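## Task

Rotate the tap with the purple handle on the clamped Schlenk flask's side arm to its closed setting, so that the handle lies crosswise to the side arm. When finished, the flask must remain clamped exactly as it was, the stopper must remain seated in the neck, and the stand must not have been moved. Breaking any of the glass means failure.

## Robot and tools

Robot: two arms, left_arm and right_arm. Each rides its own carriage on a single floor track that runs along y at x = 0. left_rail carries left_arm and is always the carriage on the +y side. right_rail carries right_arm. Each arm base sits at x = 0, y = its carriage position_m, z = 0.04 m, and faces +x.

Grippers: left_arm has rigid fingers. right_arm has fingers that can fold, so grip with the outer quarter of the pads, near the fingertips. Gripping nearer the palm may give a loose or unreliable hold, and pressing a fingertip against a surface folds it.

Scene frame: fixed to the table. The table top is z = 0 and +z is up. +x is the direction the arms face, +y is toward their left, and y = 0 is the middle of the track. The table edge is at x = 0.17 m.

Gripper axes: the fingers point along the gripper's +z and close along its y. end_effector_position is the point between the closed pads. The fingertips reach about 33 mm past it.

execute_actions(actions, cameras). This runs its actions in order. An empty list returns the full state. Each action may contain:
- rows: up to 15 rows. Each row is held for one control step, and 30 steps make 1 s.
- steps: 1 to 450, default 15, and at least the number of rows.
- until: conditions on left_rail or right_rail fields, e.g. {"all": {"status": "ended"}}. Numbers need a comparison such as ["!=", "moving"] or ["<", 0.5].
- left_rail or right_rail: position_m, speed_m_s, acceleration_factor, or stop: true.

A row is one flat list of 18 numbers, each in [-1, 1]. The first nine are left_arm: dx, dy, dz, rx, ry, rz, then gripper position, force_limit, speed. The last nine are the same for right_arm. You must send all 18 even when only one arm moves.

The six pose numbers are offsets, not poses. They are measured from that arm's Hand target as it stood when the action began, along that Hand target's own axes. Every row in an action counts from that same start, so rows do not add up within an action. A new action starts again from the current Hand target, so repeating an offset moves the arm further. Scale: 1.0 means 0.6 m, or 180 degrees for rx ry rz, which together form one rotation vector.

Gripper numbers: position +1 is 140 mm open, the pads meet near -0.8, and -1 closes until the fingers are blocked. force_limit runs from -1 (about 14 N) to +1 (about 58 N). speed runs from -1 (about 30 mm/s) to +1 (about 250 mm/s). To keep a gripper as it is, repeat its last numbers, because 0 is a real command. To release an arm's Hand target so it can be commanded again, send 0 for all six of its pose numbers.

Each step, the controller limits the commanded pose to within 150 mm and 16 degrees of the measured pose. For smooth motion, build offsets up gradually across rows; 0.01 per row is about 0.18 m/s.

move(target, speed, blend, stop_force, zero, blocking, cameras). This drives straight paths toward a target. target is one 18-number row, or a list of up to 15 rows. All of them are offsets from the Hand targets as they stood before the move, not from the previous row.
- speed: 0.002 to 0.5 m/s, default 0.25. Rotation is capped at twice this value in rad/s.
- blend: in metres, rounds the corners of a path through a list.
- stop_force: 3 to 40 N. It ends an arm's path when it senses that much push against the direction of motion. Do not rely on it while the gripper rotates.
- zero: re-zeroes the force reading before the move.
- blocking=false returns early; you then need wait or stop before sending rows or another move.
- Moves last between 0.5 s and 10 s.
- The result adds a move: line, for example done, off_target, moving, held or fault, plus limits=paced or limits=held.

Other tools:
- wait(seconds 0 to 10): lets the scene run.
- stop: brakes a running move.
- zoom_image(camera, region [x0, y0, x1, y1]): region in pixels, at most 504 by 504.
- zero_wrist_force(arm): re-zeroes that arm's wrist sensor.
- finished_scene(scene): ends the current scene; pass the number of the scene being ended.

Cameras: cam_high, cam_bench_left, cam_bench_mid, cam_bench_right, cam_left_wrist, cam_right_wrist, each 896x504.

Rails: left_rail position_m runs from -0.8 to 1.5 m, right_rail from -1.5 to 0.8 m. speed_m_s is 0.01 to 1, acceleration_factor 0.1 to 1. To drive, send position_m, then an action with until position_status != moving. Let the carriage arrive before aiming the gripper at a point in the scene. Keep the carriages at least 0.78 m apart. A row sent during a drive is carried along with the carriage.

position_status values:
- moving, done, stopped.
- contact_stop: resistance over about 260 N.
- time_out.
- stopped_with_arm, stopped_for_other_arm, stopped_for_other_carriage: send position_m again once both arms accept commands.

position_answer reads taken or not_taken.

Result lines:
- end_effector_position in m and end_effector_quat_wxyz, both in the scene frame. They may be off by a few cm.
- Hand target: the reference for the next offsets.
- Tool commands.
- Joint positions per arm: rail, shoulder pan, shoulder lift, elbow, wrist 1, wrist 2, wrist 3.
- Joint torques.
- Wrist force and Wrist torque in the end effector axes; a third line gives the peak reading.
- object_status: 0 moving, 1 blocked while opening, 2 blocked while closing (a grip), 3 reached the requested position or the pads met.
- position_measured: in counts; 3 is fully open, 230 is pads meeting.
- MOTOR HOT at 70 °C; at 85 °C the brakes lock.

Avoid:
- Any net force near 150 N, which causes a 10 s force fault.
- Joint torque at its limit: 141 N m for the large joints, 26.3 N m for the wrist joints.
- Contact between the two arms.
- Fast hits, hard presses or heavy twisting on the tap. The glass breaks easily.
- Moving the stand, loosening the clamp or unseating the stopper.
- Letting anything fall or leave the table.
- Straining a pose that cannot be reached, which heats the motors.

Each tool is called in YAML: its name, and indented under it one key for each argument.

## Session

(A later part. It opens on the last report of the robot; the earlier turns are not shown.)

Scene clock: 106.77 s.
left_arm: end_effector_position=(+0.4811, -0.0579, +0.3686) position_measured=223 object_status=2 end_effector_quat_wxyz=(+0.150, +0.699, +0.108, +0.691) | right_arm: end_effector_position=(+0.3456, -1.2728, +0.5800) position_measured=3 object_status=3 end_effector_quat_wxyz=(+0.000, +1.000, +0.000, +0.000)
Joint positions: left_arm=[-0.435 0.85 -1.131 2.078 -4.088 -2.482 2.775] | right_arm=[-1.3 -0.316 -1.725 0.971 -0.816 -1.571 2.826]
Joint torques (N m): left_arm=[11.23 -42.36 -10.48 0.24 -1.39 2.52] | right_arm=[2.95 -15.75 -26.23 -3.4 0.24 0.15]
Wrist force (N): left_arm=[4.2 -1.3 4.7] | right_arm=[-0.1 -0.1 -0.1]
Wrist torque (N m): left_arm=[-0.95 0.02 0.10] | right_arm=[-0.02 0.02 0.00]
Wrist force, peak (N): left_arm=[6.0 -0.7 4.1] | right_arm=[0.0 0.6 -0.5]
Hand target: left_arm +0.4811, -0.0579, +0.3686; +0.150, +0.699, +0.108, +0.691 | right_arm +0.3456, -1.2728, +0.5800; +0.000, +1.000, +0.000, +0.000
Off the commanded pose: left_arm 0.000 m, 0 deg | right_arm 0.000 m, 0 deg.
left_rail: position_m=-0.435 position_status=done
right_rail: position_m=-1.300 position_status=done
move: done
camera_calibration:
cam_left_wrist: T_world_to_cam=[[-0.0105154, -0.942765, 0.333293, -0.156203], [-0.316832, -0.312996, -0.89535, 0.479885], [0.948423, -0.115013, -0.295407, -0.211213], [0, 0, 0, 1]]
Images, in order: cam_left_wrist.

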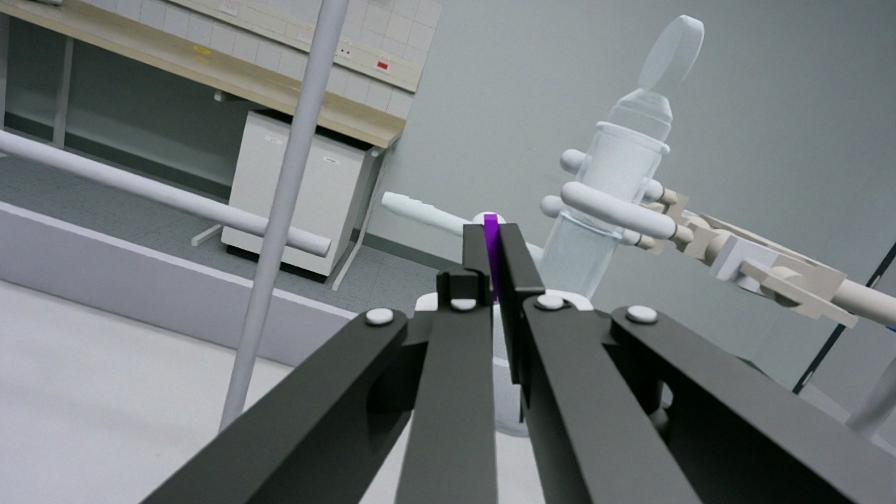

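move:
  target: [0.0003,-0.0002,0,0,0,0.0667,-1,-1,-1,0,0,0,0,0,0,1,1,1]
  speed: 0.08
  cameras: []

move:
  target: [0,0,0,0,0,0.05,-1,-1,-1,0,0,0,0,0,0,1,1,1]
  speed: 0.05

zoom_image:
  camera: "cam_left_wrist"
  region: [340, 160, 600, 340]

zoom_image:
  camera: "cam_bench_mid"
  region: [390, 220, 500, 350]

zoom_image:
  camera: "cam_high"
  region: [405, 260, 495, 330]

Scene clock: 109.30 s.
Wrist force, peak (N): left_arm=[4.7 -1.2 4.8] | right_arm=[0.5 0.3 -0.6]
Off the commanded pose: left_arm 0.000 m, 0 deg | right_arm 0.000 m, 0 deg.
left_rail: position_m=-0.435 position_status=done
right_rail: position_m=-1.300 position_status=done
move: done

Scene clock: 111.30 s.
left_arm: end_effector_position=(+0.4811, -0.0577, +0.3687) position_measured=223 object_status=2 end_effector_quat_wxyz=(+0.022, +0.707, -0.021, +0.707) | right_arm: end_effector_position=(+0.3456, -1.2728, +0.5800) position_measured=3 object_status=3 end_effector_quat_wxyz=(+0.000, +1.000, +0.000, +0.000)
Joint positions: left_arm=[-0.435 0.85 -1.131 2.077 -4.088 -2.482 3.141] | right_arm=[-1.3 -0.316 -1.725 0.971 -0.816 -1.571 2.826]
Joint torques (N m): left_arm=[10.41 -41.31 -5.01 0.11 -0.53 2.4] | right_arm=[3.74 -15.85 -26.54 -3.38 0.2 0.33]
Wrist force (N): left_arm=[4.0 -1.7 5.2] | right_arm=[0.1 0.1 -0.3]
Wrist torque (N m): left_arm=[-0.93 0.07 0.32] | right_arm=[0.02 -0.02 -0.01]
Wrist force, peak (N): left_arm=[3.9 -1.9 5.3] | right_arm=[0.2 0.6 0.2]
Hand target: left_arm +0.4811, -0.0577, +0.3687; +0.022, +0.707, -0.022, +0.707 | right_arm +0.3456, -1.2728, +0.5800; +0.000, +1.000, +0.000, +0.000
Off the commanded pose: left_arm 0.000 m, 0 deg | right_arm 0.000 m, 0 deg.
left_rail: position_m=-0.435 position_status=done
right_rail: position_m=-1.300 position_status=done
move: done
camera_calibration:
cam_left_wrist: T_world_to_cam=[[-0.013956, -0.999558, -0.0262627, -0.0251279], [-0.296005, 0.029218, -0.954739, 0.511593], [0.955084, -0.00555042, -0.296282, -0.207747], [0, 0, 0, 1]]
cam_right_wrist: T_world_to_cam=[[-0.0312721, -0.999466, 0.00942948, -1.25484], [-0.949091, 0.0326518, 0.313305, 0.200071], [-0.313446, 0.000848257, -0.949606, 0.804926], [0, 0, 0, 1]]

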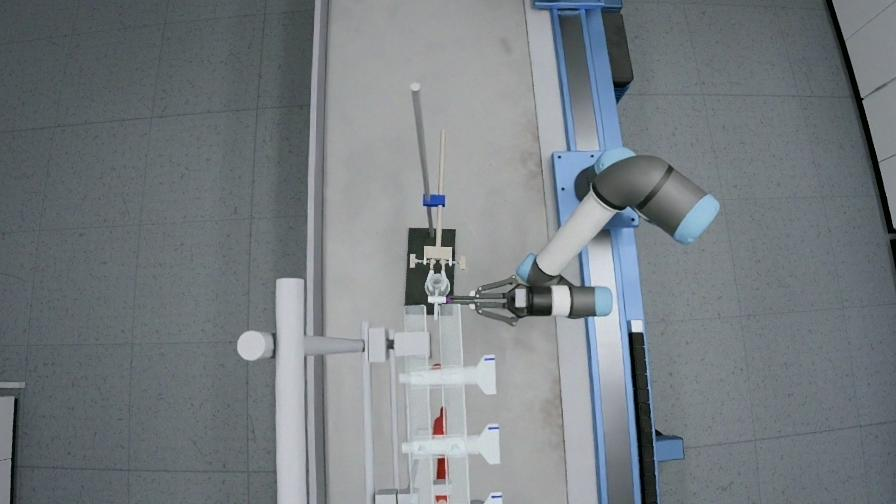

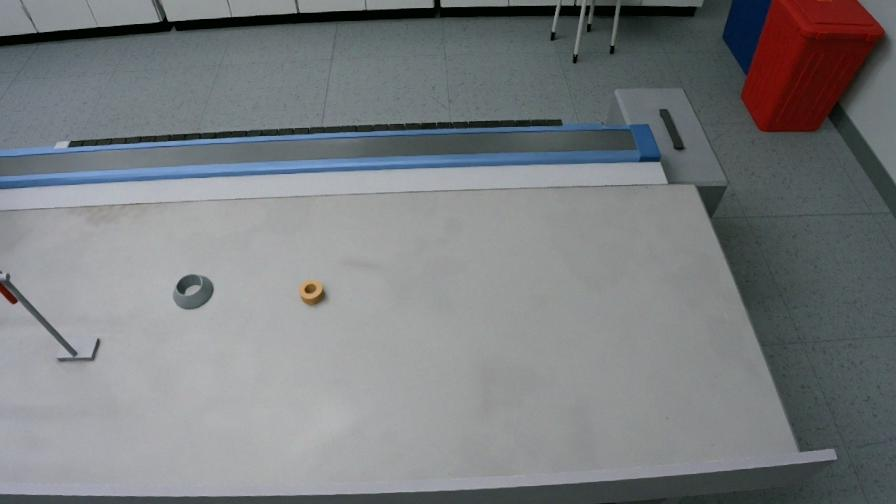

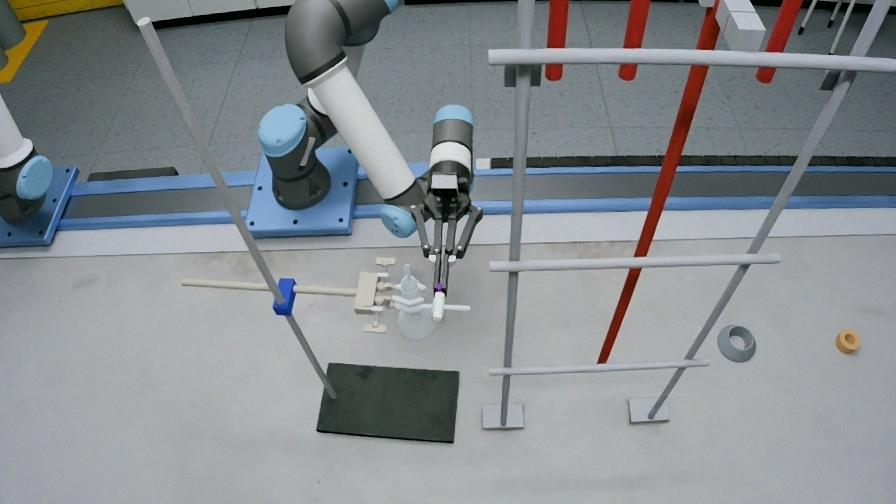

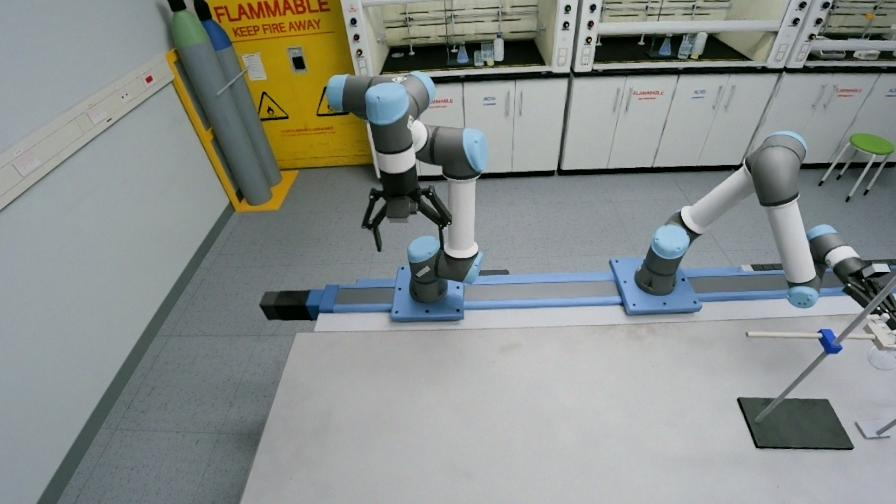

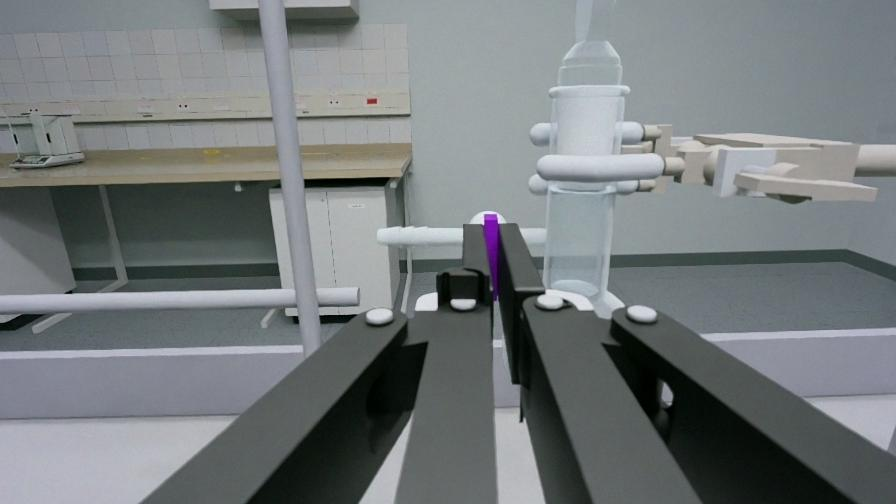

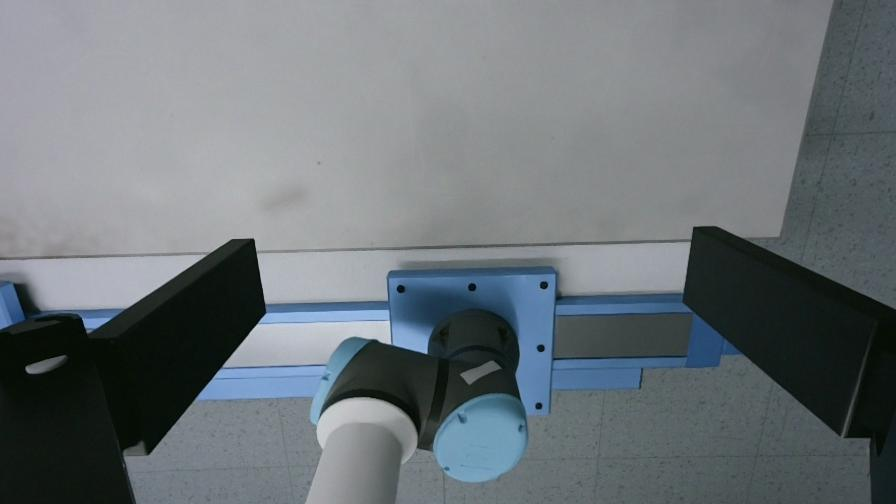

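Scaled by 1.938.

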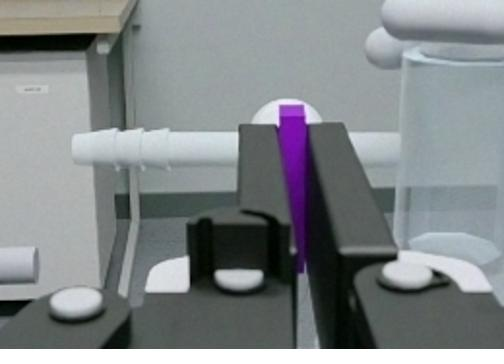

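Scaled by 3.877.

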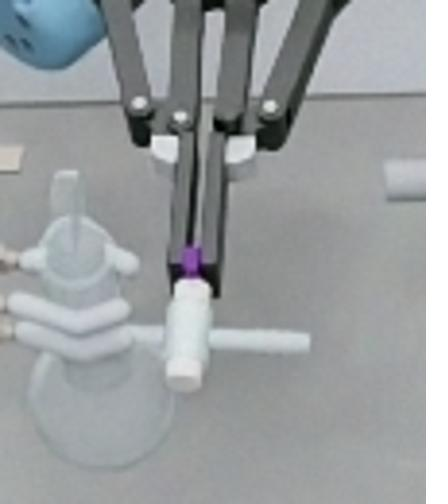

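Scaled by 5.600.

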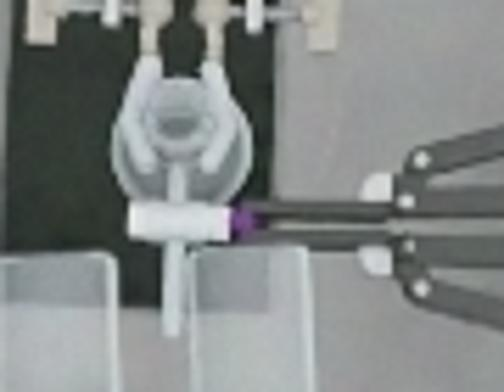

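move:
  target: [0,0,0,0,0,0,-0.66,-1,-1,0,0,0,0,0,0,1,1,1]
  speed: 0.02
  cameras: ["cam_left_wrist"]

zoom_image:
  camera: "cam_left_wrist"
  region: [400, 180, 580, 340]

Scene clock: 112.97 s.
left_arm: end_effector_position=(+0.4811, -0.0577, +0.3687) position_measured=213 object_status=3 end_effector_quat_wxyz=(+0.022, +0.707, -0.022, +0.707) | right_arm: end_effector_position=(+0.3456, -1.2728, +0.5800) position_measured=3 object_status=3 end_effector_quat_wxyz=(+0.000, +1.000, +0.000, +0.000)
Joint positions: left_arm=[-0.435 0.85 -1.131 2.077 -4.088 -2.482 3.142] | right_arm=[-1.3 -0.316 -1.725 0.971 -0.816 -1.571 2.826]
Joint torques (N m): left_arm=[9.34 -41.58 -7.52 0.09 0.23 2.13] | right_arm=[3.01 -16.04 -26.1 -3.39 0.24 0.28]
Wrist force (N): left_arm=[3.8 -1.9 5.3] | right_arm=[0.0 0.1 0.0]
Wrist torque (N m): left_arm=[-0.85 0.02 0.46] | right_arm=[0.03 0.00 -0.01]
Wrist force, peak (N): left_arm=[4.0 -2.1 5.6] | right_arm=[0.2 0.5 -0.4]
Hand target: left_arm +0.4811, -0.0577, +0.3687; +0.022, +0.707, -0.022, +0.707 | right_arm +0.3456, -1.2728, +0.5800; +0.000, +1.000, +0.000, +0.000
Off the commanded pose: left_arm 0.000 m, 0 deg | right_arm 0.000 m, 0 deg.
left_rail: position_m=-0.435 position_status=done
right_rail: position_m=-1.300 position_status=done
move: done
camera_calibration:
cam_left_wrist: T_world_to_cam=[[-0.0139546, -0.99955, -0.0265473, -0.0250356], [-0.295957, 0.0294891, -0.954746, 0.511645], [0.955099, -0.00546624, -0.296235, -0.207736], [0, 0, 0, 1]]
Images, in order: cam_left_wrist.

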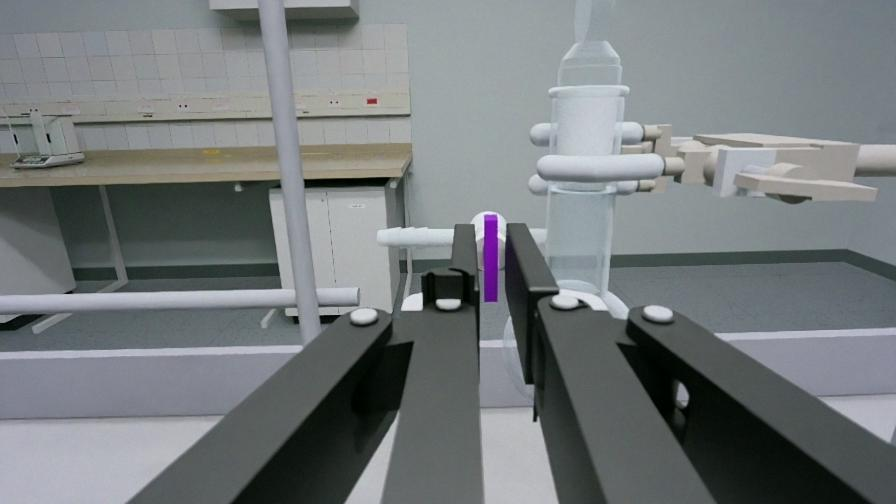

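Scaled by 2.800.

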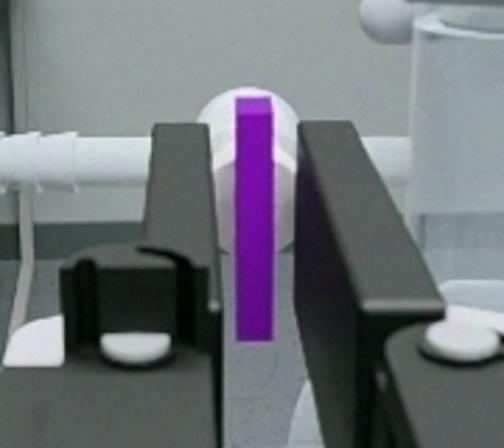

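move:
  target: [0,0,-0.18,0,0,0,-0.66,-1,-1,0,0,0,0,0,0,1,1,1]
  speed: 0.12
  cameras: ["cam_high","cam_bench_mid","cam_left_wrist"]

zoom_image:
  camera: "cam_left_wrist"
  region: [340, 60, 760, 340]

zoom_image:
  camera: "cam_bench_mid"
  region: [340, 220, 500, 400]

Scene clock: 115.00 s.
left_arm: end_effector_position=(+0.3734, -0.0512, +0.3687) position_measured=213 object_status=3 end_effector_quat_wxyz=(+0.022, +0.707, -0.022, +0.707) | right_arm: end_effector_position=(+0.3456, -1.2728, +0.5800) position_measured=3 object_status=3 end_effector_quat_wxyz=(+0.000, +1.000, +0.000, +0.000)
Joint positions: left_arm=[-0.435 1.083 -1.171 2.147 -4.118 -2.715 3.142] | right_arm=[-1.3 -0.316 -1.725 0.971 -0.816 -1.571 2.826]
Joint torques (N m): left_arm=[10.77 -39.61 -4.2 -3.01 -2.11 -0.01] | right_arm=[2.91 -16.33 -25.99 -3.41 0.14 0.44]
Wrist force (N): left_arm=[4.0 -2.1 5.5] | right_arm=[0.2 0.4 -0.4]
Wrist torque (N m): left_arm=[-0.87 0.01 0.46] | right_arm=[0.08 -0.04 -0.01]
Wrist force, peak (N): left_arm=[3.8 -2.0 6.5] | right_arm=[0.3 0.6 -0.2]
Hand target: left_arm +0.3733, -0.0511, +0.3687; +0.022, +0.707, -0.022, +0.707 | right_arm +0.3456, -1.2728, +0.5800; +0.000, +1.000, +0.000, +0.000
Off the commanded pose: left_arm 0.000 m, 0 deg | right_arm 0.000 m, 0 deg.
left_rail: position_m=-0.435 position_status=done
right_rail: position_m=-1.300 position_status=done
move: done
camera_calibration:
cam_left_wrist: T_world_to_cam=[[-0.0139386, -0.999549, -0.0265989, -0.0199372], [-0.295958, 0.0295337, -0.954744, 0.479578], [0.955099, -0.00543568, -0.296236, -0.104838], [0, 0, 0, 1]]
Images, in order: cam_high, cam_bench_mid, cam_left_wrist.

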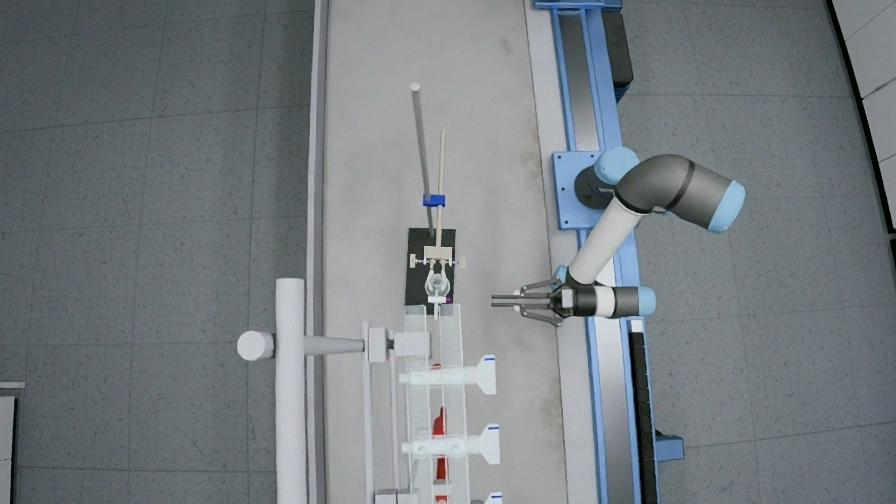

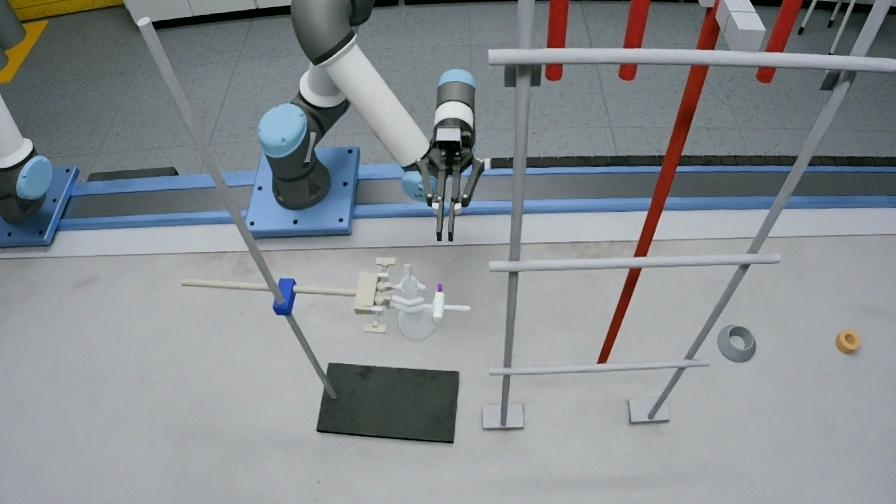

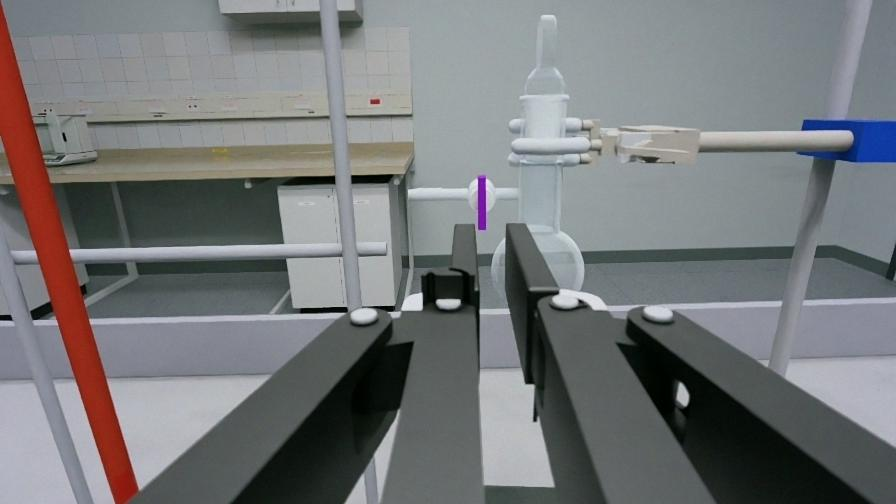

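Scaled by 1.200.

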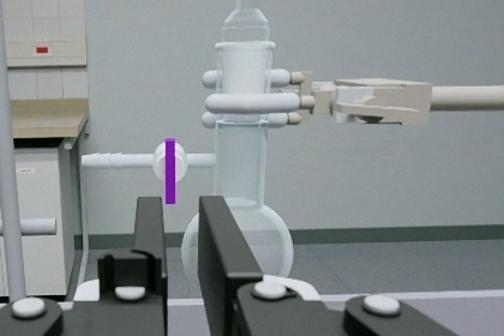

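Scaled by 2.800.

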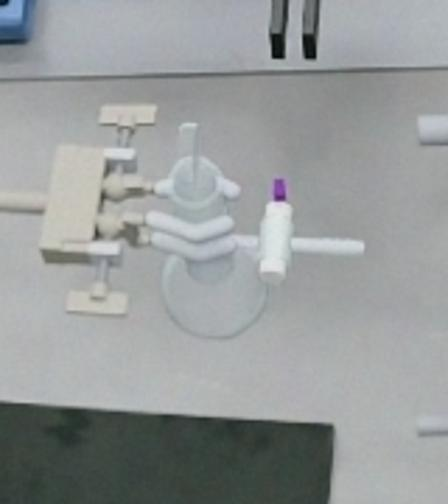

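finished_scene:
  scene: 1

The scene is finished: the task was done.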